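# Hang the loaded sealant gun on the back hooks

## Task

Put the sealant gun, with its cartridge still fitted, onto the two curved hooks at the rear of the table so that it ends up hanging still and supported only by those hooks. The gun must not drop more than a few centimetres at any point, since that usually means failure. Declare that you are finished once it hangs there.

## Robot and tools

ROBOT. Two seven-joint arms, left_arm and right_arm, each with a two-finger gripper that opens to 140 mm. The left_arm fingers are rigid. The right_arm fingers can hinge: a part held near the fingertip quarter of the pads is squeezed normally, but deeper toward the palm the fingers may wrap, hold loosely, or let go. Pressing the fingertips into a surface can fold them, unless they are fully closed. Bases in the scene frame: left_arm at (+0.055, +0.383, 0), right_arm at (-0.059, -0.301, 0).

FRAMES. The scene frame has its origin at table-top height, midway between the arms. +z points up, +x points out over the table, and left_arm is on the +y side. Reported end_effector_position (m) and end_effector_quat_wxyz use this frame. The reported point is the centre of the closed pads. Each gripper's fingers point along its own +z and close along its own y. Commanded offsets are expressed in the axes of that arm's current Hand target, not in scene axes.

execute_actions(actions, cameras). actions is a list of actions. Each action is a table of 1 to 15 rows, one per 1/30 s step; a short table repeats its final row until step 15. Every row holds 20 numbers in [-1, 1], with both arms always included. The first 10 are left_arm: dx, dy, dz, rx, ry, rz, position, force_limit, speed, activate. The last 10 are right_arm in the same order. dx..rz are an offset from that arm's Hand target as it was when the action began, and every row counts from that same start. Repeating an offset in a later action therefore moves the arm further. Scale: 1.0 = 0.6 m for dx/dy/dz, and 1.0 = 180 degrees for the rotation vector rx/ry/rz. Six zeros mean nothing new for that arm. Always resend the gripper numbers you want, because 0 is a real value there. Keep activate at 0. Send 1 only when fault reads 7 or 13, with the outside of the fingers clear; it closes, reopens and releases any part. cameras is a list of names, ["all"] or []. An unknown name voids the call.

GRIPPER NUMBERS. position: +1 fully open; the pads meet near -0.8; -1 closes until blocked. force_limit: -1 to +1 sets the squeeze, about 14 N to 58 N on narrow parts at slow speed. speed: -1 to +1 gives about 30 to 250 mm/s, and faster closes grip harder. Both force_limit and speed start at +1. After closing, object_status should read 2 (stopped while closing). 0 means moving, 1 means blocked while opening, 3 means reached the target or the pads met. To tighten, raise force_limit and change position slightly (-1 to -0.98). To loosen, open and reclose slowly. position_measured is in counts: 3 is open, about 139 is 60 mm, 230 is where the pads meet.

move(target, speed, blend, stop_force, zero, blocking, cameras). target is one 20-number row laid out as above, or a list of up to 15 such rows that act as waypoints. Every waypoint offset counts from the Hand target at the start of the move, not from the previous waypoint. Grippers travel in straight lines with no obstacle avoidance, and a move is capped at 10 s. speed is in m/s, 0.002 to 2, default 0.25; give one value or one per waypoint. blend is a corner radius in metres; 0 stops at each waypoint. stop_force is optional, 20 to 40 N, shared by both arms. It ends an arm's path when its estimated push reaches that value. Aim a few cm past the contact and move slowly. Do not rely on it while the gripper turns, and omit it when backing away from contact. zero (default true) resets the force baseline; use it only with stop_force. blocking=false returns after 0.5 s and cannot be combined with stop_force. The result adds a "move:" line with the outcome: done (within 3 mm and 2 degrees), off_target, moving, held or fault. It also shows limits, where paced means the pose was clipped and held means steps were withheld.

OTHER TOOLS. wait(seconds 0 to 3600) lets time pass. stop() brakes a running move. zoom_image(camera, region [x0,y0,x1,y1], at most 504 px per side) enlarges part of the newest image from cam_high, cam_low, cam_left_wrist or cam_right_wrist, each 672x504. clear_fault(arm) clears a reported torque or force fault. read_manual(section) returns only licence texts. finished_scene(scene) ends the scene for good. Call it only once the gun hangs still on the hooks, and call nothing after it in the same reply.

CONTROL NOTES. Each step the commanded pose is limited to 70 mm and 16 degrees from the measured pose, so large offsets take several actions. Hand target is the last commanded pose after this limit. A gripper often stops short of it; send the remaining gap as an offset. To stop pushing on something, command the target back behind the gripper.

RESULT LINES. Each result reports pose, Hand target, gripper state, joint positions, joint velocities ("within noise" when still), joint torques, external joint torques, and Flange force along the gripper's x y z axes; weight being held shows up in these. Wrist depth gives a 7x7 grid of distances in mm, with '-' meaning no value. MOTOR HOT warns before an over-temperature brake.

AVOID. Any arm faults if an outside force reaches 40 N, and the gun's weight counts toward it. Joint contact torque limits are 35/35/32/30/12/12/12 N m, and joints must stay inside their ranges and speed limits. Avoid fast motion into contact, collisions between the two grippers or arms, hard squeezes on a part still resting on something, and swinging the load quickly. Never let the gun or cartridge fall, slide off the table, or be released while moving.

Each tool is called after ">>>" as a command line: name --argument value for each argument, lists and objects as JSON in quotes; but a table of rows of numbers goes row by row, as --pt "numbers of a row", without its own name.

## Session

>>> execute_actions --actions '[]'

>>> zoom_image --camera "cam_high" --region '[60, 60, 400, 315]'

Scene clock: 0.00 s.
left_arm: end_effector_position=(+0.2375, +0.1483, +0.2219) position_measured=3 object_status=3 fault=0 end_effector_quat_wxyz=(-0.028, -0.140, +0.990, +0.004) | right_arm: end_effector_position=(+0.4536, -0.6016, +0.3474) position_measured=3 object_status=3 fault=0 end_effector_quat_wxyz=(-0.146, +0.446, +0.748, -0.470)
Joint positions: left_arm=[-1.037 -0.794 0.138 -2.752 0.056 1.928 0.345] | right_arm=[-0.056 0.668 -0.072 -1.062 -0.789 1.091 2.355]
Joint velocities: within noise
Joint torques (N m): no reading
External joint torques (N m): no reading
Flange force (N): no reading
Wrist depth (mm): cam_left_wrist=[320 320 320 321 321 321 320 / 339 340 341 340 342 339 343 / 363 357 363 363 363 359 358 / - 142 390 386 392 388 123 / - 421 418 419 419 418 112 / 450 454 452 440 445 446 456 / - 494 495 503 435 509 501] | cam_right_wrist=[- 1928 2071 684 515 414 347 / 1609 - 2282 756 555 436 364 / 1928 - 4301 2796 605 464 383 / 3023 - - 2330 1945 499 391 / - 123 1564 2458 1962 554 117 / - 110 - 1657 2033 1734 117 / - - - 1501 2110 1657 1481]
Hand target: left_arm +0.2375, +0.1483, +0.2219; -0.028, -0.140, +0.990, +0.004 | right_arm +0.4536, -0.6016, +0.3474; -0.146, +0.446, +0.748, -0.470
Tool commands: left_gripper/position=+1.0 left_gripper/force_limit=+1.0 left_gripper/speed=+1.0 left_gripper/activate=+0.0 right_gripper/position=+1.0 right_gripper/force_limit=+1.0 right_gripper/speed=+1.0 right_gripper/activate=+0.0
camera_calibration:
cam_left_wrist: T_world_to_cam=[[-0.26967, 0.96293, 0.00699, -0.07129], [0.8993, 0.24924, 0.35936, -0.33983], [0.34429, 0.1032, -0.93317, 0.24631]] pos_world=[0.20159, 0.12793, 0.35247]
cam_right_wrist: T_world_to_cam=[[0.52502, 0.13831, -0.83978, 0.14975], [0.70004, -0.63135, 0.33368, -0.79738], [-0.48405, -0.76306, -0.42829, 0.05592]] pos_world=[0.50665, -0.48147, 0.41577]

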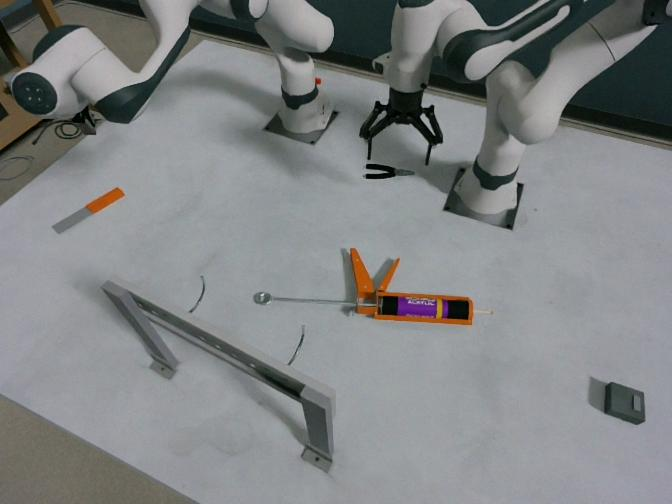

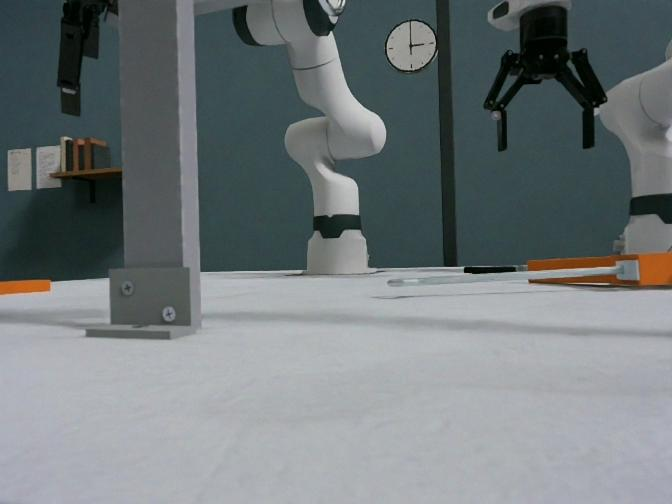

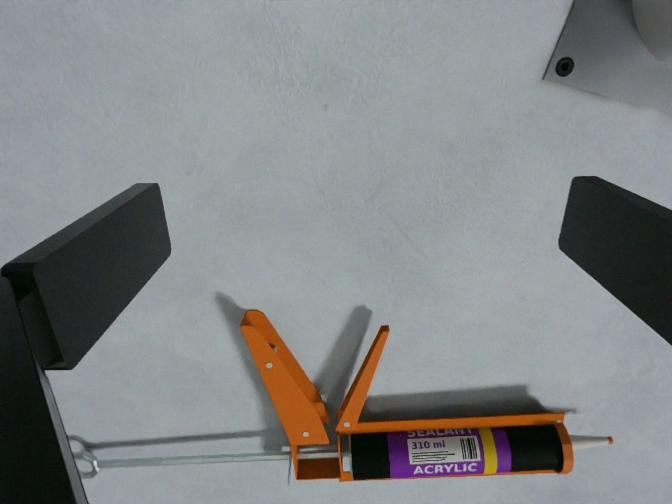

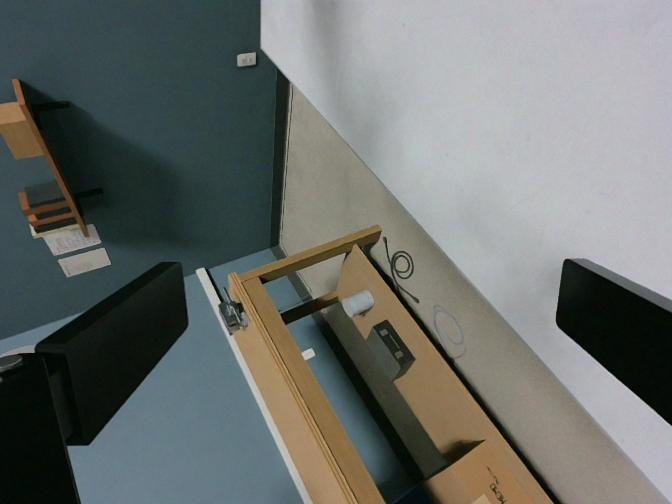

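Scaled by 1.482 from the camera's image (finer frame: 960x720).

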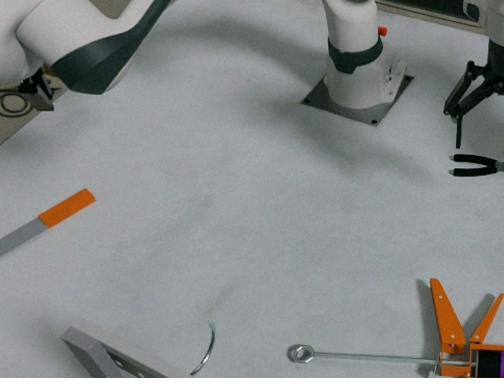

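>>> move --target '[-0.348,-0.253,0.033,0,0,-0.367,1,1,1,0,0,0,0,0,0,0,1,1,1,0]' --speed 0.3

Scene clock: 33.37 s.
left_arm: end_effector_position=(+0.4790, +0.0603, +0.1887) position_measured=3 object_status=3 fault=0 end_effector_quat_wxyz=(-0.023, -0.656, +0.754, +0.017) | right_arm: end_effector_position=(+0.4536, -0.6016, +0.3474) position_measured=3 object_status=3 fault=0 end_effector_quat_wxyz=(-0.146, +0.446, +0.748, -0.470)
Joint positions: left_arm=[-0.755 0.025 0.107 -2.112 -0.045 2.094 -0.468] | right_arm=[-0.056 0.668 -0.072 -1.062 -0.789 1.091 2.355]
Joint velocities: left_arm=[0.001 0 0 -0.001 0.002 0 -0.005] | right_arm=[within noise]
Joint torques (N m): left_arm=[-0.92 -30.98 -0.97 24.11 0.66 2.31 -0.07] | right_arm=[-0.91 -50.54 -1.77 22.08 -1.76 0.2 -0.12]
External joint torques (N m): left_arm=[-0.83 1.26 -0.99 0.29 0.04 -0.2 -0.08] | right_arm=[-0.81 -0.33 0.44 -0.56 0.1 0.07 -0.03]
Flange force (N): left_arm=[3.8 -3.4 0.3] | right_arm=[4.2 -2.2 5.6]
Wrist depth (mm): cam_left_wrist=[281 285 288 291 294 295 300 / 301 303 306 309 313 316 319 / 323 317 329 332 329 332 332 / - 142 350 340 359 362 123 / - 379 369 359 383 393 112 / 407 408 415 386 422 433 434 / - 448 453 410 457 472 474] | cam_right_wrist=[1833 - 909 686 519 416 346 / 2090 - 2405 746 552 439 364 / 2052 2033 - 2513 609 468 386 / 2130 2831 3195 2458 1880 505 394 / - 123 1833 2431 1962 558 117 / - 2796 2130 1669 2071 1707 117 / - - - 1501 2151 1657 1511]
Hand target: left_arm +0.4786, +0.0603, +0.1884; -0.022, -0.657, +0.754, +0.018 | right_arm +0.4536, -0.6016, +0.3474; -0.146, +0.446, +0.748, -0.470
Off the commanded pose: left_arm 0.001 m, 0 deg | right_arm 0.000 m, 0 deg.
move: done

>>> move --target '[0.053,-0.387,-0.086,0.2955,-0.0028,0.0023,1,1,1,0,0,0,0,0,0,0,1,1,1,0]' --speed 0.25

>>> move --target '[0.068,-0.179,-0.059,0.2219,-0.0159,-0.0062,1,1,1,0,0,0,0,0,0,0,1,1,1,0]' --speed 0.2 --cameras '["cam_left_wrist"]'

Scene clock: 54.40 s.
left_arm: end_effector_position=(+0.7069, -0.0016, +0.2270) position_measured=3 object_status=3 fault=0 end_effector_quat_wxyz=(+0.278, -0.595, +0.685, -0.316) | right_arm: end_effector_position=(+0.4536, -0.6016, +0.3474) position_measured=3 object_status=3 fault=0 end_effector_quat_wxyz=(-0.146, +0.446, +0.748, -0.470)
Joint positions: left_arm=[-1.011 0.265 0.476 -2.032 1.279 2.914 -1.622] | right_arm=[-0.056 0.668 -0.072 -1.062 -0.789 1.091 2.355]
Joint velocities: left_arm=[-0.001 0 0 -0.001 -0.001 -0.001 -0.004] | right_arm=[within noise]
Joint torques (N m): left_arm=[-1.03 -35.9 2.9 23.64 -1.16 2.05 -0.29] | right_arm=[-0.94 -50.58 -1.78 22.06 -1.75 0.2 -0.12]
External joint torques (N m): left_arm=[-0.97 0.96 -0.64 0.38 0.29 0.46 -0.21] | right_arm=[-0.89 -0.3 0.41 -0.6 0.1 0.07 -0.03]
Flange force (N): left_arm=[1.5 2.7 3.7] | right_arm=[4.3 -2.2 5.9]
Wrist depth (mm): cam_left_wrist=[- 231 2027 445 360 299 260 / 219 - 2045 484 380 313 270 / - 242 2159 519 400 338 268 / - 132 3209 548 426 355 123 / - 276 2962 594 456 368 311 / - 301 341 471 487 386 329 / - - - 690 534 414 350] | cam_right_wrist=[1945 1880 2193 684 517 415 348 / 1945 2215 2259 758 558 439 365 / 1819 2868 3667 2513 605 466 386 / - 2982 - 2513 1912 503 394 / - 123 1833 2513 1979 561 117 / - 115 1962 1657 2015 1721 117 / - 2542 - 1511 1962 1669 1407]
Hand target: left_arm +0.7068, -0.0030, +0.2271; +0.278, -0.594, +0.685, -0.318 | right_arm +0.4536, -0.6016, +0.3474; -0.146, +0.446, +0.748, -0.470
Off the commanded pose: left_arm 0.001 m, 0 deg | right_arm 0.000 m, 0 deg.
move: done

Scene clock: 57.57 s.
left_arm: end_effector_position=(+0.7420, -0.0491, +0.3311) position_measured=3 object_status=3 fault=0 end_effector_quat_wxyz=(+0.477, -0.478, +0.523, -0.519) | right_arm: end_effector_position=(+0.4536, -0.6016, +0.3474) position_measured=3 object_status=3 fault=0 end_effector_quat_wxyz=(-0.146, +0.446, +0.748, -0.470)
Joint positions: left_arm=[-1.233 0.368 0.502 -1.976 2.209 2.297 -2.631] | right_arm=[-0.056 0.668 -0.072 -1.062 -0.789 1.091 2.355]
Joint velocities: left_arm=[0.001 -0.002 -0.001 0.001 -0.001 0.001 -0.008] | right_arm=[within noise]
Joint torques (N m): left_arm=[-0.34 -37.6 4.18 22.96 -0.12 -2.36 -0.24] | right_arm=[-0.9 -50.56 -1.77 22.09 -1.75 0.2 -0.12]
External joint torques (N m): left_arm=[-0.13 1.04 -1.32 0.14 0.34 -0.17 -0.14] | right_arm=[-1.01 -0.35 0.33 -0.56 0.09 0.06 -0.03]
Flange force (N): left_arm=[2.1 2.8 2.2] | right_arm=[4.0 -2.2 5.8]
Wrist depth (mm): cam_left_wrist=[2407 - 3501 - - 238 1819 / 2512 - - - 252 2243 473 / 1674 - 4201 3449 271 270 448 / - 124 5777 - 281 288 123 / - 3209 - 5636 - 2358 107 / 3001 3727 - 350 342 2539 522 / - - - - 356 403 402] | cam_right_wrist=[- 1945 2172 684 519 414 348 / 1707 - - 756 558 439 365 / 2130 - - 2601 606 465 385 / 2571 3667 3857 2071 641 500 393 / - 132 1833 2831 1997 558 117 / - 114 2695 1598 2015 1734 117 / - - - 1522 1997 1669 1481]
Hand target: left_arm +0.7427, -0.0495, +0.3320; +0.478, -0.478, +0.522, -0.521 | right_arm +0.4536, -0.6016, +0.3474; -0.146, +0.446, +0.748, -0.470
Off the commanded pose: left_arm 0.001 m, 0 deg | right_arm 0.000 m, 0 deg.
move: done
cam_left_wrist: T_world_to_cam=[[0.00312, 0.01062, -0.99994, 0.33829], [-0.3298, 0.94401, 0.009, 0.27851], [0.94405, 0.32975, 0.00645, -0.55011]] pos_world=[0.61013, -0.08511, 0.33931]

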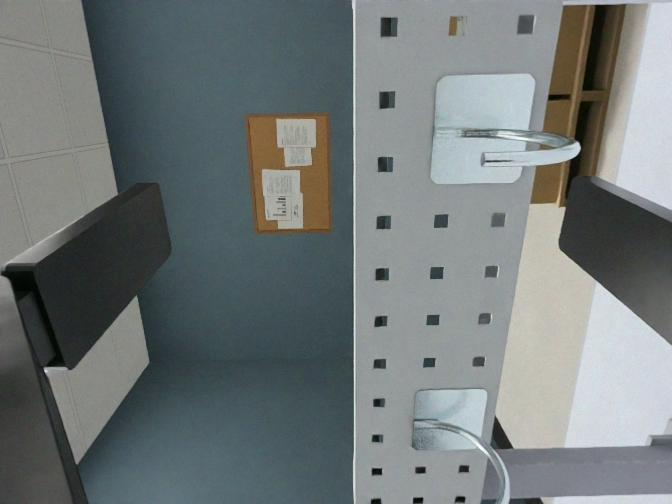

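>>> zoom_image --camera "cam_left_wrist" --region '[410, 60, 610, 210]'

>>> zoom_image --camera "cam_left_wrist" --region '[390, 370, 530, 504]'

>>> move --target '[-0.083,0,0,0,0,0,1,1,1,0,0,0,0,0,0,0,1,1,1,0]' --speed 0.2 --cameras '["cam_left_wrist"]'

>>> zoom_image --camera "cam_left_wrist" --region '[410, 0, 610, 150]'

>>> zoom_image --camera "cam_left_wrist" --region '[390, 310, 530, 450]'

>>> move --target '[-0.083,0,0,0,0,0,1,1,1,0,0,0,0,0,0,0,1,1,1,0]' --speed 0.2 --cameras '["cam_left_wrist"]'

>>> zoom_image --camera "cam_left_wrist" --region '[390, 200, 590, 350]'

Scaled by 2.520 from the camera's image (finer frame: 960x720).

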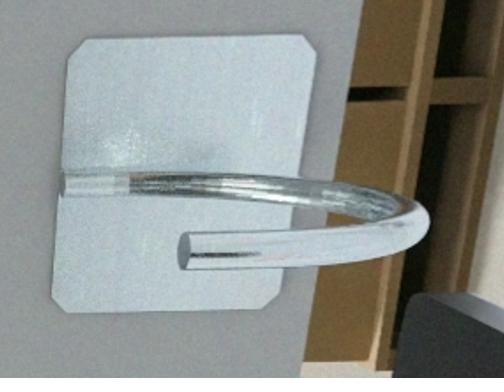

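Scaled by 3.600 from the camera's image (finer frame: 960x720).

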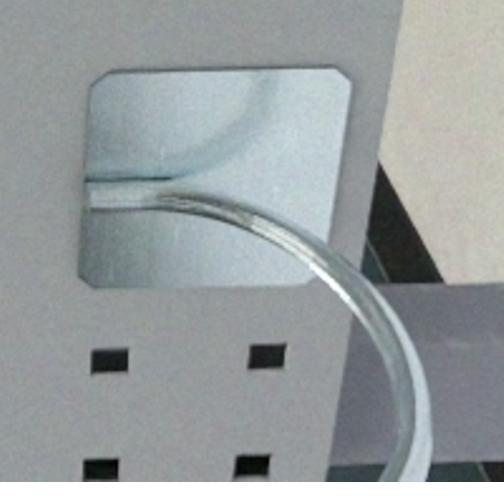

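Scene clock: 68.90 s.
left_arm: end_effector_position=(+0.7473, +0.0004, +0.3308) position_measured=3 object_status=3 fault=0 end_effector_quat_wxyz=(+0.478, -0.478, +0.523, -0.518) | right_arm: end_effector_position=(+0.4536, -0.6016, +0.3474) position_measured=3 object_status=3 fault=0 end_effector_quat_wxyz=(-0.146, +0.446, +0.748, -0.470)
Joint positions: left_arm=[-1.208 0.294 0.536 -2.077 2.32 2.294 -2.699] | right_arm=[-0.056 0.668 -0.072 -1.062 -0.789 1.091 2.355]
Joint velocities: left_arm=[0.002 0.001 0 0 0.001 0 -0.007] | right_arm=[within noise]
Joint torques (N m): left_arm=[-0.66 -36.03 3.25 21.86 -0.15 -2.46 -0.22] | right_arm=[-0.89 -50.56 -1.76 22.09 -1.75 0.18 -0.1]
External joint torques (N m): left_arm=[-0.49 -0.36 -1.38 -0.78 0.34 -0.17 -0.12] | right_arm=[-0.85 -0.64 0.41 -0.42 0.09 0.04 -0.01]
Flange force (N): left_arm=[-1.7 0.5 -4.5] | right_arm=[4.4 -2.6 5.7]
Wrist depth (mm): cam_left_wrist=[- 3727 - 3122 - 228 450 / - 3349 3668 3301 - 1777 473 / - - 4054 3610 269 2027 450 / - 124 6418 3984 286 288 123 / - - - - 309 2407 107 / - - - - 337 2265 478 / - - - - - 383 535] | cam_right_wrist=[1945 - 2015 684 519 415 349 / 1979 - - 751 555 438 364 / 2052 2237 2052 2485 603 468 384 / 2728 2601 3791 2695 1880 502 392 / - 123 1804 3064 1997 555 117 / - 109 1864 1586 1979 1747 117 / - - - 1553 2015 1501 1452]
Hand target: left_arm +0.7470, +0.0001, +0.3321; +0.478, -0.478, +0.522, -0.521 | right_arm +0.4536, -0.6016, +0.3474; -0.146, +0.446, +0.748, -0.470
Off the commanded pose: left_arm 0.001 m, 0 deg | right_arm 0.000 m, 0 deg.
move: done
cam_left_wrist: T_world_to_cam=[[0.00424, 0.0122, -0.99992, 0.33661], [-0.33062, 0.94371, 0.01011, 0.23378], [0.94375, 0.33055, 0.00804, -0.57182]] pos_world=[0.61552, -0.03571, 0.33881]

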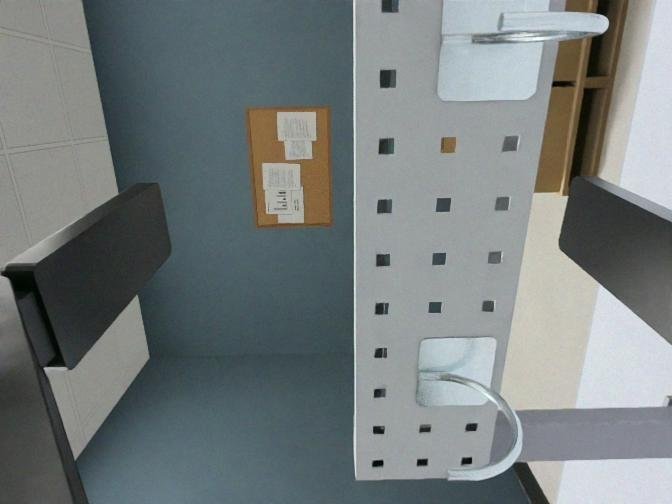

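Scaled by 2.520 from the camera's image (finer frame: 960x720).

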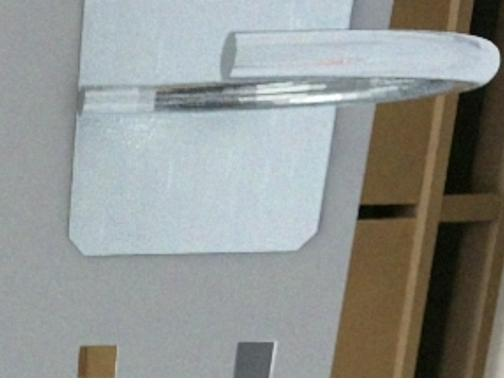

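Scaled by 3.600 from the camera's image (finer frame: 960x720).

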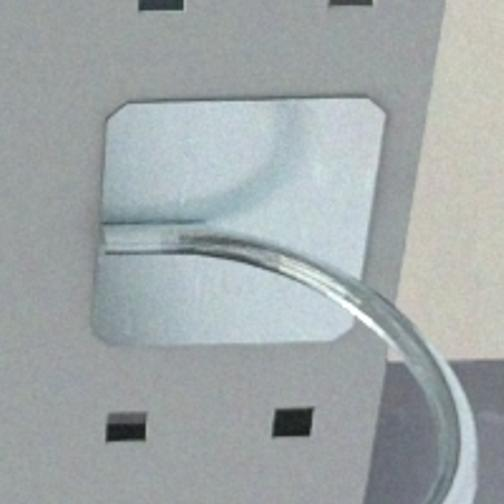

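Scene clock: 70.20 s.
left_arm: end_effector_position=(+0.7516, +0.0500, +0.3309) position_measured=3 object_status=3 fault=0 end_effector_quat_wxyz=(+0.478, -0.478, +0.523, -0.518) | right_arm: end_effector_position=(+0.4536, -0.6016, +0.3474) position_measured=3 object_status=3 fault=0 end_effector_quat_wxyz=(-0.146, +0.446, +0.748, -0.470)
Joint positions: left_arm=[-1.176 0.223 0.57 -2.167 2.433 2.292 -2.762] | right_arm=[-0.056 0.668 -0.072 -1.062 -0.789 1.091 2.355]
Joint velocities: left_arm=[-0.001 -0.001 -0.001 0 0 0 -0.004] | right_arm=[within noise]
Joint torques (N m): left_arm=[-0.67 -33 2.36 21.56 -0.17 -2.53 -0.32] | right_arm=[-0.93 -50.55 -1.79 22.06 -1.75 0.19 -0.11]
External joint torques (N m): left_arm=[-0.54 -0.54 -1.28 -0.64 0.34 -0.19 -0.23] | right_arm=[-0.98 -0.22 0.35 -0.64 0.1 0.05 -0.01]
Flange force (N): left_arm=[-1.5 0.3 -4.5] | right_arm=[4.1 -2.1 5.9]
Wrist depth (mm): cam_left_wrist=[- 2853 - - - - 1777 / 2925 - 3398 3081 - 2201 1777 / - 142 3449 3984 267 2027 453 / - 124 - - 277 288 123 / - 3851 - - - - 107 / - - - - - 362 361 / - - - - - 2265 564] | cam_right_wrist=[1789 2052 2172 693 521 414 347 / 1945 - - 731 552 439 363 / 2151 - - - 609 467 384 / 2355 3195 3242 2380 658 503 392 / - 123 1928 2905 1979 555 117 / - 108 - 2905 1997 1682 117 / - - 2458 1491 1928 1586 1481]
Hand target: left_arm +0.7514, +0.0497, +0.3321; +0.478, -0.478, +0.522, -0.521 | right_arm +0.4536, -0.6016, +0.3474; -0.146, +0.446, +0.748, -0.470
Off the commanded pose: left_arm 0.001 m, 0 deg | right_arm 0.000 m, 0 deg.
move: done
cam_left_wrist: T_world_to_cam=[[0.00428, 0.01211, -0.99992, 0.33607], [-0.33071, 0.94368, 0.01001, 0.18848], [0.94372, 0.33064, 0.00804, -0.59226]] pos_world=[0.61982, 0.01389, 0.33891]

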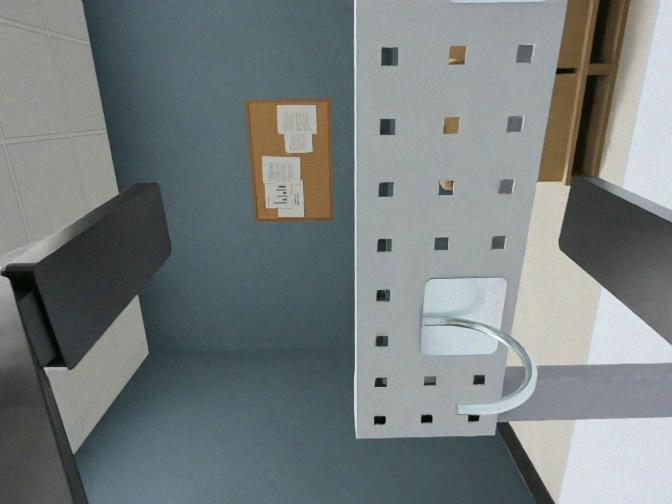

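Scaled by 2.520 from the camera's image (finer frame: 960x720).

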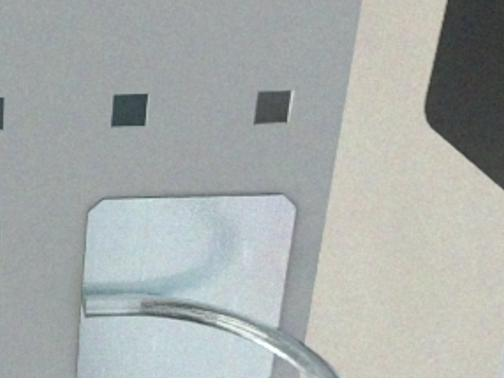

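>>> move --target '[0.09,0.153,-0.071,-0.2219,0.0159,0.0062,1,1,1,0,0,0,0,0,0,0,1,1,1,0]' --speed 0.25

>>> move --target '[-0.118,0.257,-0.254,-0.2955,0.0028,-0.0023,1,1,1,0,0,0,0,0,0,0,1,1,1,0]' --speed 0.25

Scene clock: 105.17 s.
left_arm: end_effector_position=(+0.7037, -0.0013, +0.2396) position_measured=3 object_status=3 fault=0 end_effector_quat_wxyz=(+0.277, -0.594, +0.685, -0.319) | right_arm: end_effector_position=(+0.4536, -0.6016, +0.3474) position_measured=3 object_status=3 fault=0 end_effector_quat_wxyz=(-0.146, +0.446, +0.748, -0.470)
Joint positions: left_arm=[-1.061 0.24 0.525 -2.047 1.246 2.915 -1.586] | right_arm=[-0.056 0.668 -0.072 -1.062 -0.789 1.091 2.355]
Joint velocities: left_arm=[0 0.002 -0.001 -0.001 -0.001 0 0.006] | right_arm=[within noise]
Joint torques (N m): left_arm=[-0.22 -36.01 2.14 23.37 -1.88 1.48 0.1] | right_arm=[-0.89 -50.54 -1.82 22.05 -1.75 0.2 -0.11]
External joint torques (N m): left_arm=[-0.09 -0.5 -1.35 -0.12 -0.44 -0.19 0.18] | right_arm=[-0.76 -0.32 0.42 -0.59 0.11 0.07 -0.02]
Flange force (N): left_arm=[2.1 -4.2 -2.5] | right_arm=[4.4 -2.2 5.7]
Wrist depth (mm): cam_left_wrist=[- - 1992 471 372 314 268 / - - 2082 499 399 331 282 / - 144 2201 537 416 351 280 / - 124 - 576 450 370 123 / - - 2751 608 474 379 324 / - 306 331 461 503 401 338 / - 298 361 698 549 425 359] | cam_right_wrist=[1657 1912 2071 686 514 415 347 / 1912 - - 748 554 434 366 / 2193 2601 3023 2513 603 468 384 / 2458 2831 3107 2458 656 500 393 / - 123 1804 2431 1997 561 117 / - 106 1761 1775 1997 1682 117 / - - - 1501 2071 1657 1462]
Hand target: left_arm +0.7041, -0.0002, +0.2403; +0.278, -0.594, +0.685, -0.318 | right_arm +0.4536, -0.6016, +0.3474; -0.146, +0.446, +0.748, -0.470
Off the commanded pose: left_arm 0.001 m, 0 deg | right_arm 0.000 m, 0 deg.
move: done

Scene clock: 108.40 s.
left_arm: end_effector_position=(+0.5006, +0.1002, +0.2206) position_measured=3 object_status=3 fault=0 end_effector_quat_wxyz=(-0.020, -0.658, +0.753, +0.018) | right_arm: end_effector_position=(+0.4536, -0.6016, +0.3474) position_measured=3 object_status=3 fault=0 end_effector_quat_wxyz=(-0.146, +0.446, +0.748, -0.470)
Joint positions: left_arm=[-1.033 -0.02 0.463 -2.078 -0.02 2.015 -0.41] | right_arm=[-0.056 0.668 -0.072 -1.062 -0.789 1.091 2.355]
Joint velocities: left_arm=[0.002 -0.001 0 0 0 0 0.006] | right_arm=[within noise]
Joint torques (N m): left_arm=[-0.56 -26.56 -0.72 24.57 0.29 2.3 0.14] | right_arm=[-0.91 -50.53 -1.78 22.06 -1.75 0.2 -0.11]
External joint torques (N m): left_arm=[-0.45 0.86 -0.31 0.46 -0.36 -0.19 0.13] | right_arm=[-0.82 -0.05 0.45 -0.72 0.12 0.07 -0.02]
Flange force (N): left_arm=[2.5 -4.5 -0.4] | right_arm=[4.2 -1.8 5.8]
Wrist depth (mm): cam_left_wrist=[311 314 317 321 323 326 326 / 332 334 336 341 339 346 347 / 354 352 358 356 367 366 365 / - 142 383 371 390 398 123 / - 418 419 396 430 434 112 / 446 451 455 428 460 475 474 / - 493 503 507 522 523 526] | cam_right_wrist=[- 2193 748 686 518 416 347 / 1997 2090 - 741 558 439 364 / 2130 - 3667 2485 606 468 384 / 2405 - 3150 2458 1945 503 394 / - 123 1819 2905 2015 555 117 / - 116 1819 2943 1979 1721 117 / - 2663 2695 1609 1880 1645 1481]
Hand target: left_arm +0.5002, +0.1001, +0.2204; -0.022, -0.657, +0.754, +0.018 | right_arm +0.4536, -0.6016, +0.3474; -0.146, +0.446, +0.748, -0.470
Off the commanded pose: left_arm 0.000 m, 0 deg | right_arm 0.000 m, 0 deg.
move: done

>>> move --target '[-0.336,-0.006,0.063,0.0182,0.0009,-0.1382,1,1,1,0,0,0,0,0,0,0,1,1,1,0]' --speed 0.25 --cameras '["cam_left_wrist"]'

Scene clock: 122.33 s.
left_arm: end_effector_position=(+0.5287, +0.2985, +0.1809) position_measured=3 object_status=3 fault=0 end_effector_quat_wxyz=(+0.001, +0.803, -0.596, -0.001) | right_arm: end_effector_position=(+0.4536, -0.6016, +0.3474) position_measured=3 object_status=3 fault=0 end_effector_quat_wxyz=(-0.146, +0.446, +0.748, -0.470)
Joint positions: left_arm=[-0.807 -0.181 0.601 -2.344 0.123 2.188 -0.563] | right_arm=[-0.056 0.668 -0.072 -1.062 -0.789 1.091 2.355]
Joint velocities: left_arm=[0.001 0 -0.001 -0.002 0 0 -0.005] | right_arm=[within noise]
Joint torques (N m): left_arm=[-0.18 -19.58 -4.17 22.83 1.02 3.03 -0.2] | right_arm=[-0.93 -50.54 -1.77 22.05 -1.75 0.21 -0.13]
External joint torques (N m): left_arm=[-0.13 0.08 -0.97 -0.52 0.39 0.43 -0.2] | right_arm=[-0.89 -0.24 0.42 -0.63 0.11 0.08 -0.04]
Flange force (N): left_arm=[-0.1 3.6 1.2] | right_arm=[4.2 -2.1 5.9]
Wrist depth (mm): cam_left_wrist=[286 285 284 258 269 280 282 / 306 303 304 262 297 300 300 / 325 321 324 281 318 317 316 / - 142 349 306 344 346 123 / - 381 380 349 378 375 112 / 416 415 413 413 408 409 410 / - 456 454 452 452 447 451] | cam_right_wrist=[1979 1896 936 686 519 417 347 / 1979 2259 2193 729 556 439 365 / 1962 - - 2485 606 467 385 / 2052 - 2071 2355 1945 503 394 / - 132 1804 2130 1997 551 117 / - 114 2513 3195 2052 1669 117 / - 2259 - 1472 1962 1682 1491]
Hand target: left_arm +0.5292, +0.2992, +0.1808; +0.000, +0.804, -0.595, +0.000 | right_arm +0.4536, -0.6016, +0.3474; -0.146, +0.446, +0.748, -0.470
Off the commanded pose: left_arm 0.001 m, 0 deg | right_arm 0.000 m, 0 deg.
move: done
cam_left_wrist: T_world_to_cam=[[-0.95933, -0.28224, -0.00457, 0.60122], [-0.25926, 0.87462, 0.40965, -0.20763], [-0.11163, 0.39418, -0.91223, 0.24271]] pos_world=[0.55003, 0.25561, 0.30921]

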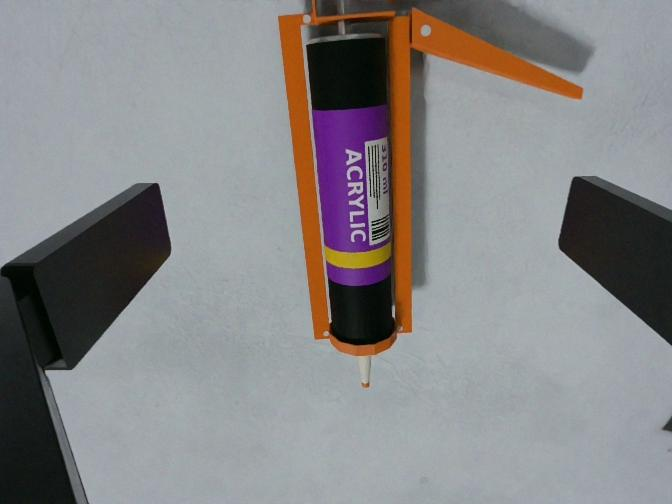

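>>> move --target '[0.008,0.007,0.2013,0,0,-0.0167,1,1,1,0,0,0,0,0,0,0,1,1,1,0]' --speed 0.2 --cameras '["cam_left_wrist","cam_low"]'

>>> zoom_image --camera "cam_low" --region '[470, 130, 672, 320]'

Scene clock: 141.13 s.
left_arm: end_effector_position=(+0.5250, +0.2939, +0.0598) position_measured=3 object_status=3 fault=0 end_effector_quat_wxyz=(-0.001, +0.820, -0.573, -0.002) | right_arm: end_effector_position=(+0.4536, -0.6016, +0.3474) position_measured=3 object_status=3 fault=0 end_effector_quat_wxyz=(-0.146, +0.446, +0.748, -0.470)
Joint positions: left_arm=[-0.817 0.074 0.606 -2.461 -0.068 2.517 -0.491] | right_arm=[-0.056 0.668 -0.072 -1.062 -0.789 1.091 2.355]
Joint velocities: left_arm=[-0.001 -0.001 0 0 0 0 0.004] | right_arm=[within noise]
Joint torques (N m): left_arm=[-0.23 -23.48 -0.02 20.14 0.08 3.05 0.21] | right_arm=[-0.92 -50.57 -1.78 22.07 -1.74 0.2 -0.11]
External joint torques (N m): left_arm=[0 0.92 -1.07 0.25 -0.37 0.43 0.21] | right_arm=[-0.86 -0.34 0.41 -0.58 0.11 0.06 -0.02]
Flange force (N): left_arm=[3.1 -4.2 5.6] | right_arm=[4.3 -2.2 5.8]
Wrist depth (mm): cam_left_wrist=[172 174 169 160 152 148 172 / 188 186 180 - 166 182 172 / 199 195 193 150 176 197 191 / - 133 207 161 191 212 123 / - 236 228 175 223 230 226 / 253 253 250 189 242 251 250 / - 280 279 216 276 276 274] | cam_right_wrist=[- - 822 686 514 415 349 / - - - 733 556 441 365 / 2728 3150 - 2485 613 466 383 / 2761 - - 2485 605 504 393 / - 123 1928 2943 1979 555 117 / - 115 1621 1472 1997 1695 112 / - - - 1532 1912 1695 1452]
Hand target: left_arm +0.5266, +0.2936, +0.0600; +0.000, +0.819, -0.573, +0.000 | right_arm +0.4536, -0.6016, +0.3474; -0.146, +0.446, +0.748, -0.470
Off the commanded pose: left_arm 0.002 m, 0 deg | right_arm 0.000 m, 0 deg.
move: done
cam_left_wrist: T_world_to_cam=[[-0.94149, -0.33699, -0.00607, 0.60269], [-0.30915, 0.85624, 0.41386, -0.12373], [-0.13427, 0.39152, -0.91032, 0.14616]] pos_world=[0.54879, 0.25182, 0.18792]
Images, in order (width x height): cam_low 672x504, cam_left_wrist 672x504.

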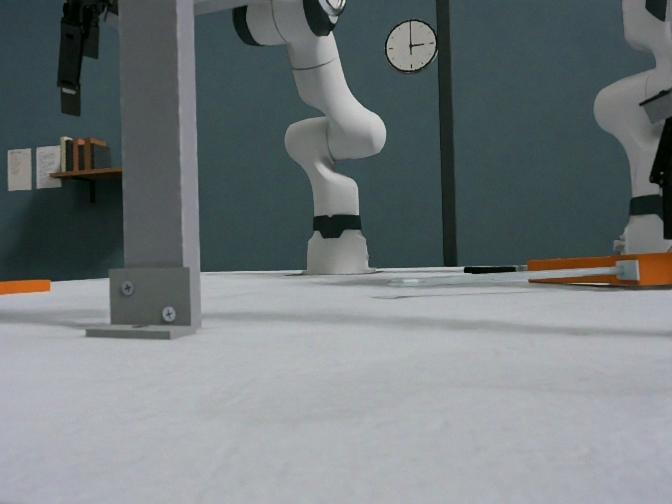

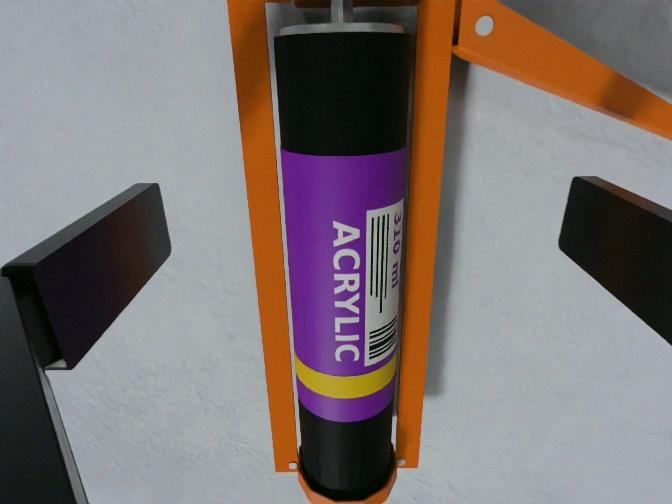

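Scaled by 2.495 from the camera's image (finer frame: 960x720).

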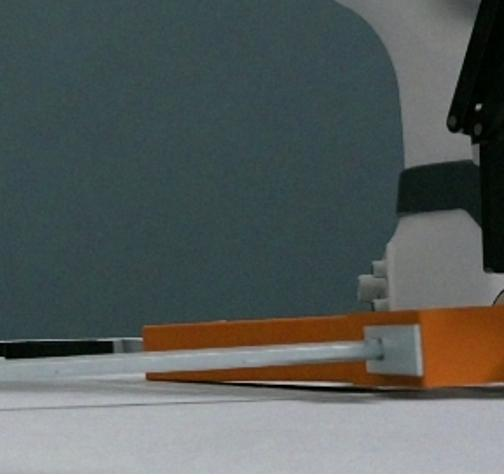

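>>> move --target '[0,-0.0062,0.06,0,0,0,1,0,-1,0,0,0,0,0,0,0,1,1,1,0]' --speed 0.08 --cameras '["cam_left_wrist"]'

Scene clock: 153.43 s.
left_arm: end_effector_position=(+0.5284, +0.2951, +0.0238) position_measured=3 object_status=3 fault=0 end_effector_quat_wxyz=(+0.000, +0.820, -0.573, -0.002) | right_arm: end_effector_position=(+0.4536, -0.6016, +0.3474) position_measured=3 object_status=3 fault=0 end_effector_quat_wxyz=(-0.146, +0.446, +0.748, -0.470)
Joint positions: left_arm=[-0.778 0.183 0.557 -2.456 -0.183 2.6 -0.405] | right_arm=[-0.056 0.668 -0.072 -1.062 -0.789 1.091 2.355]
Joint velocities: left_arm=[0.001 0.001 0 0 -0.001 0.001 0.006] | right_arm=[within noise]
Joint torques (N m): left_arm=[-0.22 -26.37 1.59 18.61 0.03 3.03 0.26] | right_arm=[-0.93 -50.54 -1.77 22.08 -1.75 0.2 -0.12]
External joint torques (N m): left_arm=[-0.24 0.93 -1.38 0.15 -0.36 0.4 0.26] | right_arm=[-0.82 -0.22 0.46 -0.61 0.12 0.07 -0.03]
Flange force (N): left_arm=[2.7 -3.6 6.9] | right_arm=[4.1 -2.0 5.6]
Wrist depth (mm): cam_left_wrist=[- 143 119 103 121 114 116 / 150 150 126 105 128 149 133 / 161 159 139 113 134 158 157 / - 142 149 120 142 172 123 / - 188 182 130 153 186 186 / 205 205 198 143 166 203 203 / - 226 222 157 194 224 223] | cam_right_wrist=[1804 1962 2130 684 518 416 348 / 1880 2330 - 751 555 439 364 / 2355 - 3150 2405 608 466 383 / 2458 2982 2982 2237 1945 499 392 / - 132 1695 2458 2033 559 117 / - 108 1501 1553 1945 1721 117 / - - - 1491 2015 1669 1452]
Hand target: left_arm +0.5301, +0.2949, +0.0240; +0.000, +0.819, -0.573, +0.000 | right_arm +0.4536, -0.6016, +0.3474; -0.146, +0.446, +0.748, -0.470
Off the commanded pose: left_arm 0.002 m, 0 deg | right_arm 0.000 m, 0 deg.
move: done
cam_left_wrist: T_world_to_cam=[[-0.94151, -0.33693, -0.00569, 0.60611], [-0.30894, 0.85631, 0.41386, -0.10891], [-0.13457, 0.39142, -0.91032, 0.11358]] pos_world=[0.55229, 0.25302, 0.15192]

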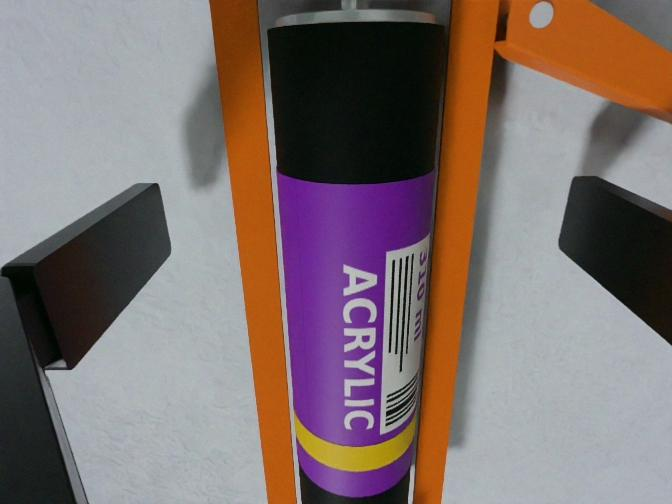

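>>> move --target '[0,0,0,0,0,0,-1,0,-1,0,0,0,0,0,0,0,1,1,1,0]'

>>> move --target '[0,0,-0.17,0,0,0,-1,0,-1,0,0,0,0,0,0,0,1,1,1,0]' --speed 0.08 --cameras '["cam_left_wrist","cam_low","cam_high"]'

Scene clock: 160.83 s.
left_arm: end_effector_position=(+0.5290, +0.2943, +0.0252) position_measured=111 object_status=0 fault=0 end_effector_quat_wxyz=(+0.001, +0.819, -0.573, -0.001) | right_arm: end_effector_position=(+0.4536, -0.6016, +0.3474) position_measured=3 object_status=3 fault=0 end_effector_quat_wxyz=(-0.146, +0.446, +0.748, -0.470)
Joint positions: left_arm=[-0.775 0.18 0.555 -2.454 -0.183 2.597 -0.403] | right_arm=[-0.056 0.668 -0.072 -1.062 -0.789 1.091 2.355]
Joint torques (N m): left_arm=[-0.15 -23.89 1.47 17.81 0.32 3.58 0.12] | right_arm=[-0.94 -50.56 -1.75 22.09 -1.76 0.2 -0.12]
External joint torques (N m): left_arm=[-0.08 3.19 -1.34 -0.55 -0.08 0.98 0.12] | right_arm=[-0.75 -0.66 0.5 -0.4 0.09 0.07 -0.03]
Flange force (N): left_arm=[3.7 -5.4 13.4] | right_arm=[4.5 -2.6 5.6]
Wrist depth (mm): cam_left_wrist=[- 144 123 102 - 115 117 / 150 151 148 106 128 150 151 / 162 162 140 117 136 157 161 / 173 111 142 123 131 109 169 / - - 160 132 143 - - / - - 199 145 167 - - / - - 223 162 192 - -] | cam_right_wrist=[1833 1945 924 686 520 420 347 / 1928 - 2663 738 552 438 365 / 2306 - 3550 2355 609 468 385 / 2458 2663 4863 2485 616 502 392 / - 123 1979 3064 1945 559 117 / - 107 2355 1621 1962 1721 112 / - - - 1682 1997 1621 1443]
Hand target: left_arm +0.5301, +0.2949, +0.0241; -0.001, +0.819, -0.573, +0.000 | right_arm +0.4536, -0.6016, +0.3474; -0.146, +0.446, +0.748, -0.470
Off the commanded pose: left_arm 0.002 m, 0 deg | right_arm 0.000 m, 0 deg.
move: done

Scene clock: 163.10 s.
left_arm: end_effector_position=(+0.5231, +0.2966, +0.1188) position_measured=111 object_status=2 fault=0 end_effector_quat_wxyz=(+0.002, +0.818, -0.575, -0.010) | right_arm: end_effector_position=(+0.4536, -0.6016, +0.3474) position_measured=3 object_status=3 fault=0 end_effector_quat_wxyz=(-0.146, +0.446, +0.748, -0.470)
Joint positions: left_arm=[-0.802 -0.066 0.601 -2.413 0.057 2.338 -0.573] | right_arm=[-0.056 0.668 -0.072 -1.062 -0.789 1.091 2.355]
Joint velocities: left_arm=[0.001 -0.001 0.001 0.001 0 0.001 -0.005] | right_arm=[within noise]
Joint torques (N m): left_arm=[-0.45 -26.79 -2.28 26.1 0.72 3.26 -0.17] | right_arm=[-0.94 -50.54 -1.77 22.05 -1.75 0.21 -0.12]
External joint torques (N m): left_arm=[-0.34 -4.75 -1.05 4.15 0.17 0.68 -0.18] | right_arm=[-1.04 -0.3 0.33 -0.59 0.1 0.07 -0.03]
Flange force (N): left_arm=[-0.6 4.0 -12.7] | right_arm=[4.1 -2.2 5.9]
Wrist depth (mm): cam_left_wrist=[225 225 120 106 - 116 117 / 241 241 128 112 119 242 131 / 259 258 138 120 134 252 259 / 275 111 142 126 136 109 272 / - - 158 135 146 - - / - - 176 148 166 - - / - - 353 172 187 - -] | cam_right_wrist=[- - 920 684 514 417 348 / 1747 - - 761 555 440 363 / 2663 2542 - 2542 603 468 385 / 2663 - - 2110 1928 503 392 / - 131 1789 2982 2015 556 117 / - 116 2130 1621 2015 1789 112 / - 2485 - 1543 1997 1645 1472]
Hand target: left_arm +0.5301, +0.2947, +0.1261; -0.001, +0.819, -0.573, +0.000 | right_arm +0.4536, -0.6016, +0.3474; -0.146, +0.446, +0.748, -0.470
Off the commanded pose: left_arm 0.010 m, 1 deg | right_arm 0.000 m, 0 deg.
move: off_target (left_arm)
cam_left_wrist: T_world_to_cam=[[-0.94311, -0.33239, 0.00725, 0.60004], [-0.29844, 0.85597, 0.4222, -0.15751], [-0.14654, 0.39602, -0.90648, 0.20311]] pos_world=[0.54866, 0.25384, 0.24626]
Images, in order (width x height): cam_high 672x504, cam_low 672x504, cam_left_wrist 672x504.

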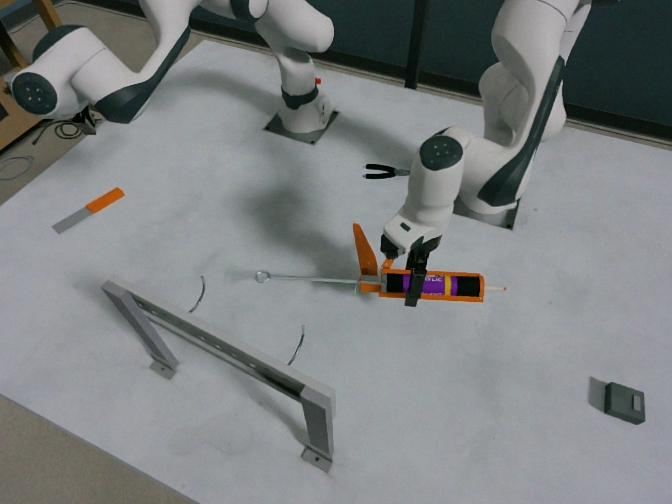

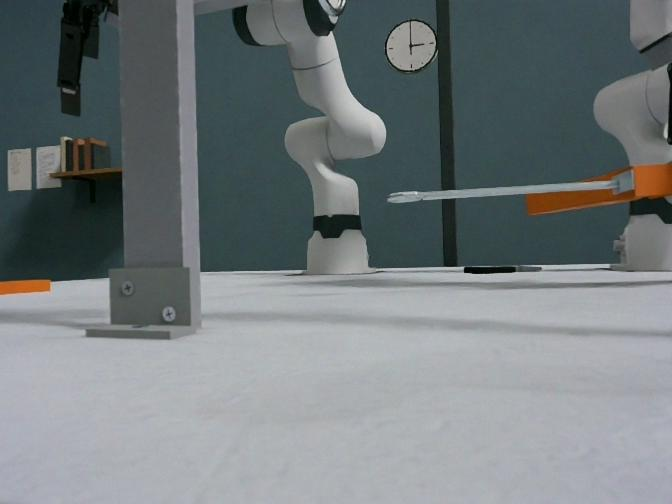

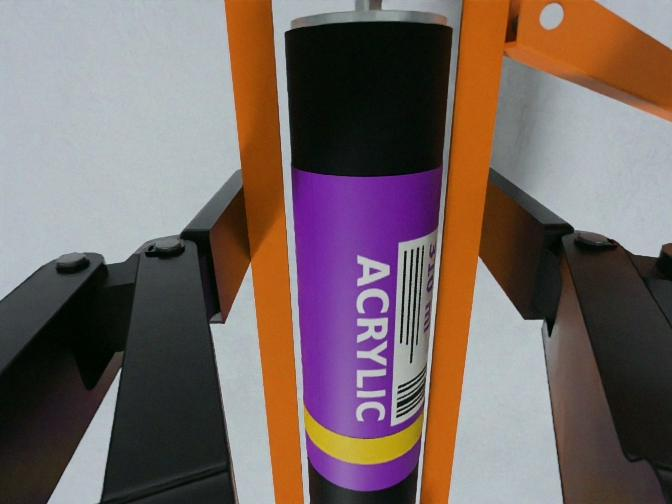

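>>> move --target '[0.405,0.216,-0.01,0,0,0.1444,-1,0,-1,0,0.167,-0.234,0.3135,0,0,0,1,1,1,0]' --speed 0.15 --cameras '["cam_high"]'

Scene clock: 197.93 s.
left_arm: end_effector_position=(+0.4864, +0.0278, +0.1232) position_measured=111 object_status=2 fault=0 end_effector_quat_wxyz=(+0.002, -0.670, +0.742, +0.011) | right_arm: end_effector_position=(+0.2027, -0.6501, +0.3464) position_measured=3 object_status=3 fault=0 end_effector_quat_wxyz=(-0.149, +0.444, +0.749, -0.468)
Joint positions: left_arm=[-1.034 0.173 0.334 -2.117 -0.063 2.258 -0.545] | right_arm=[-0.163 -0.13 -0.134 -2.165 -0.861 1.412 2.476]
Joint velocities: left_arm=[0 -0.001 -0.001 0.001 -0.001 -0.003 0.008] | right_arm=[0.001 0 0.002 0 0 0.003 0]
Joint torques (N m): left_arm=[-0.25 -38.72 0.96 27.48 -0.01 3.31 0.18] | right_arm=[-0.85 -26.14 0.65 21.48 -1.81 0.16 0.07]
External joint torques (N m): left_arm=[-0.06 -4.53 -0.82 4.84 -0.6 0.74 0.17] | right_arm=[-0.68 -0.77 0.14 -1 -0.44 0.27 0.16]
Flange force (N): left_arm=[3.2 -4.1 -8.9] | right_arm=[3.8 -1.8 4.3]
Wrist depth (mm): cam_left_wrist=[230 230 121 106 107 116 118 / 245 245 128 111 124 246 130 / 264 265 138 119 136 260 265 / 280 111 142 126 136 109 278 / - - 157 135 146 - - / - - 176 149 166 - - / - - 363 164 188 - -] | cam_right_wrist=[- 1819 1761 672 521 420 349 / 1761 1896 - 748 563 443 364 / 2130 - - 2571 596 470 384 / 1979 2458 3064 2601 2052 500 394 / - 123 1849 2663 1979 1707 117 / - 115 1928 1621 1912 1695 111 / - 2215 2796 1501 2306 1707 1501]
Hand target: left_arm +0.4915, +0.0220, +0.1317; +0.000, -0.669, +0.743, +0.001 | right_arm +0.2033, -0.6516, +0.3471; -0.146, +0.446, +0.748, -0.470
Off the commanded pose: left_arm 0.011 m, 1 deg | right_arm 0.002 m, 1 deg.
move: off_target (left_arm)

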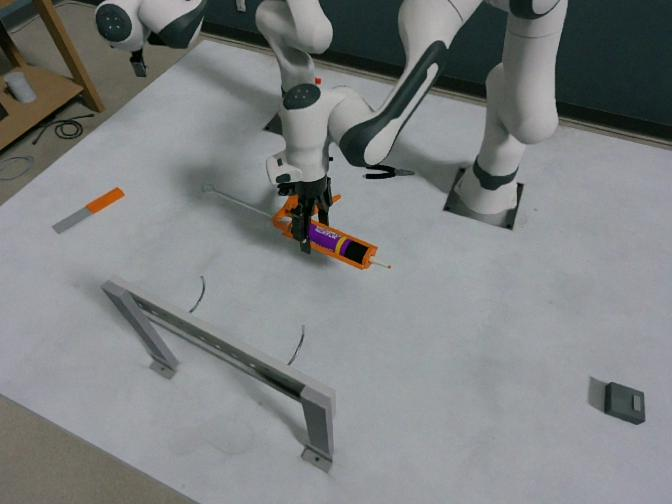

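>>> move --target '[-0.008,-0.364,-0.1705,0.2778,0,0,-1,0,-1,0,0,0,0,0,0,0,1,1,1,0]' --speed 0.12 --cameras '["cam_high"]'

Scene clock: 214.43 s.
left_arm: end_effector_position=(+0.7064, +0.0092, +0.2238) position_measured=111 object_status=2 fault=0 end_effector_quat_wxyz=(+0.287, -0.606, +0.678, -0.302) | right_arm: end_effector_position=(+0.2029, -0.6501, +0.3463) position_measured=3 object_status=3 fault=0 end_effector_quat_wxyz=(-0.149, +0.444, +0.749, -0.468)
Joint positions: left_arm=[-1.41 0.348 0.906 -2.074 1.018 2.985 -1.475] | right_arm=[-0.163 -0.13 -0.134 -2.165 -0.862 1.413 2.476]
Joint velocities: left_arm=[0 0 -0.001 -0.001 0 0 -0.007] | right_arm=[within noise]
Joint torques (N m): left_arm=[-1.04 -34.78 9.43 28.1 -1.77 3.28 -0.42] | right_arm=[-0.85 -26.19 0.74 21.46 -1.83 0.23 0.03]
External joint torques (N m): left_arm=[-0.97 -4.63 0.98 5.53 -0.22 1.42 -0.35] | right_arm=[-0.81 -0.85 0.1 -1.06 -0.45 0.32 0.12]
Flange force (N): left_arm=[-0.2 -4.1 -6.6] | right_arm=[4.0 -2.0 4.8]
Wrist depth (mm): cam_left_wrist=[- 166 122 106 106 116 118 / - - 128 - 129 303 137 / 226 - 137 119 136 308 275 / - - 142 126 136 109 267 / - - 155 136 146 - - / - - 170 149 167 - - / - - - 166 187 - -] | cam_right_wrist=[- - - 658 520 419 349 / - 1928 2193 726 555 444 365 / 2172 2193 2355 2761 584 470 386 / 2172 2542 3107 2868 1962 502 394 / - 123 1682 2405 1962 1721 117 / - 2571 2632 1586 1896 1721 112 / - 2485 2695 1645 2431 1682 1511]
Hand target: left_arm +0.7092, +0.0040, +0.2339; +0.283, -0.606, +0.674, -0.314 | right_arm +0.2033, -0.6516, +0.3471; -0.146, +0.446, +0.748, -0.470
Off the commanded pose: left_arm 0.012 m, 1 deg | right_arm 0.002 m, 1 deg.
move: off_target (left_arm)

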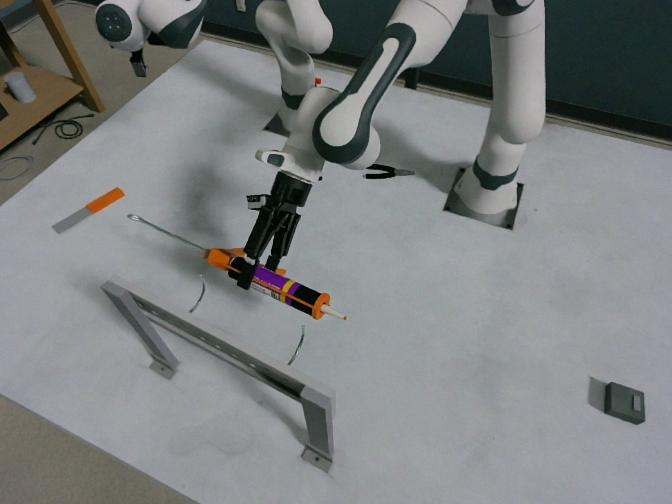

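>>> move --pt "0 0 0 0 -0.0596 -0.05 -1 0 -1 0 0 0 0 0 0 0 1 1 1 0" --speed 0.12

Scene clock: 231.83 s.
left_arm: end_effector_position=(+0.7051, +0.0081, +0.2231) position_measured=111 object_status=2 fault=0 end_effector_quat_wxyz=(-0.323, +0.680, -0.602, +0.266) | right_arm: end_effector_position=(+0.2029, -0.6501, +0.3463) position_measured=3 object_status=3 fault=0 end_effector_quat_wxyz=(-0.149, +0.444, +0.749, -0.468)
Joint positions: left_arm=[-1.485 0.415 0.89 -1.985 0.854 2.726 -1.557] | right_arm=[-0.163 -0.13 -0.134 -2.165 -0.862 1.413 2.476]
Joint velocities: left_arm=[-0.002 0 0 -0.001 -0.001 -0.004 -0.005] | right_arm=[within noise]
Joint torques (N m): left_arm=[-0.89 -36.5 11.48 29.09 -1.1 2.27 -0.46] | right_arm=[-0.84 -26.19 0.7 21.47 -1.84 0.23 0.07]
External joint torques (N m): left_arm=[-0.73 -4.2 1.2 6.26 -0.25 0.58 -0.39] | right_arm=[-0.85 -0.85 0.01 -1.04 -0.47 0.31 0.16]
Flange force (N): left_arm=[4.9 -8.7 -4.8] | right_arm=[3.9 -2.0 4.9]
Wrist depth (mm): cam_left_wrist=[- - 122 112 - 116 117 / - - 128 112 128 303 130 / - 276 136 120 129 307 273 / - - 142 126 136 109 266 / - - 157 135 144 - - / - - 171 149 167 - - / - - - 163 185 - -] | cam_right_wrist=[- 1609 1928 672 519 420 350 / 1522 - - 738 562 441 365 / 1657 2458 1979 2193 595 467 387 / 1775 2259 - 2663 1945 500 393 / - 131 1789 2431 1962 1682 117 / - 114 1564 3441 1896 1734 112 / - 2130 2868 1621 2380 1682 1511]
Hand target: left_arm +0.7092, +0.0040, +0.2339; -0.320, +0.684, -0.595, +0.277 | right_arm +0.2033, -0.6516, +0.3471; -0.146, +0.446, +0.748, -0.470
Off the commanded pose: left_arm 0.012 m, 2 deg | right_arm 0.002 m, 1 deg.
move: off_target (left_arm)

>>> move --target '[-0.069,-0.2007,-0.088,0.2206,-0.0169,0.0467,-1,0,-1,0,0,0,0,0,0,0,1,1,1,0]' --speed 0.12 --cameras '["cam_high"]'

Scene clock: 246.57 s.
left_arm: end_effector_position=(+0.7370, +0.0478, +0.3437) position_measured=111 object_status=2 fault=0 end_effector_quat_wxyz=(+0.562, -0.498, +0.519, -0.409) | right_arm: end_effector_position=(+0.2029, -0.6501, +0.3463) position_measured=3 object_status=3 fault=0 end_effector_quat_wxyz=(-0.149, +0.444, +0.749, -0.468)
Joint positions: left_arm=[-1.94 1.3 1.669 -2.049 1.402 3.137 -2.511] | right_arm=[-0.163 -0.13 -0.134 -2.165 -0.862 1.413 2.476]
Joint velocities: left_arm=[0 -0.001 0.001 0 -0.001 0.001 -0.006] | right_arm=[within noise]
Joint torques (N m): left_arm=[-0.25 -28.71 37.06 9.52 -2.73 -4.67 -0.6] | right_arm=[-0.86 -26.23 0.71 21.48 -1.84 0.23 0.01]
External joint torques (N m): left_arm=[-0.21 -0.1 5.88 2.47 -0.75 -2.45 -0.5] | right_arm=[-0.81 -0.96 0.08 -0.98 -0.47 0.32 0.1]
Flange force (N): left_arm=[0.0 0.0 0.0] | right_arm=[3.9 -2.3 4.7]
Wrist depth (mm): cam_left_wrist=[2925 - 122 107 106 115 117 / - 2888 126 113 117 2311 129 / 2222 2784 137 119 130 2311 500 / - - 142 126 134 109 367 / - - 155 136 143 - - / - - 171 148 158 - - / - - - 167 183 - -] | cam_right_wrist=[- 1864 1928 660 521 420 349 / 1804 1928 2151 726 559 441 366 / 2033 - - - 595 467 388 / 2215 - 3195 2663 1912 500 393 / - 123 1864 2796 1997 1669 117 / - 108 1443 2695 1928 1695 112 / - - - 1491 2513 1682 1481]
Hand target: left_arm +0.7400, +0.0499, +0.3602; +0.567, -0.497, +0.504, -0.420 | right_arm +0.2033, -0.6516, +0.3471; -0.146, +0.446, +0.748, -0.470
Off the commanded pose: left_arm 0.017 m, 2 deg | right_arm 0.002 m, 1 deg.
move: off_target (left_arm)

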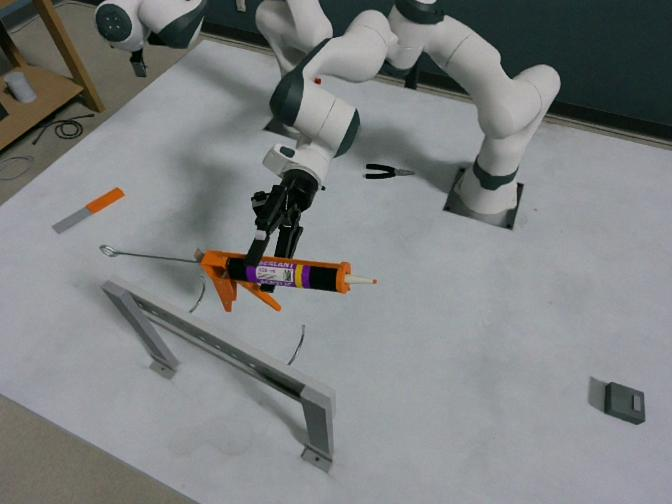

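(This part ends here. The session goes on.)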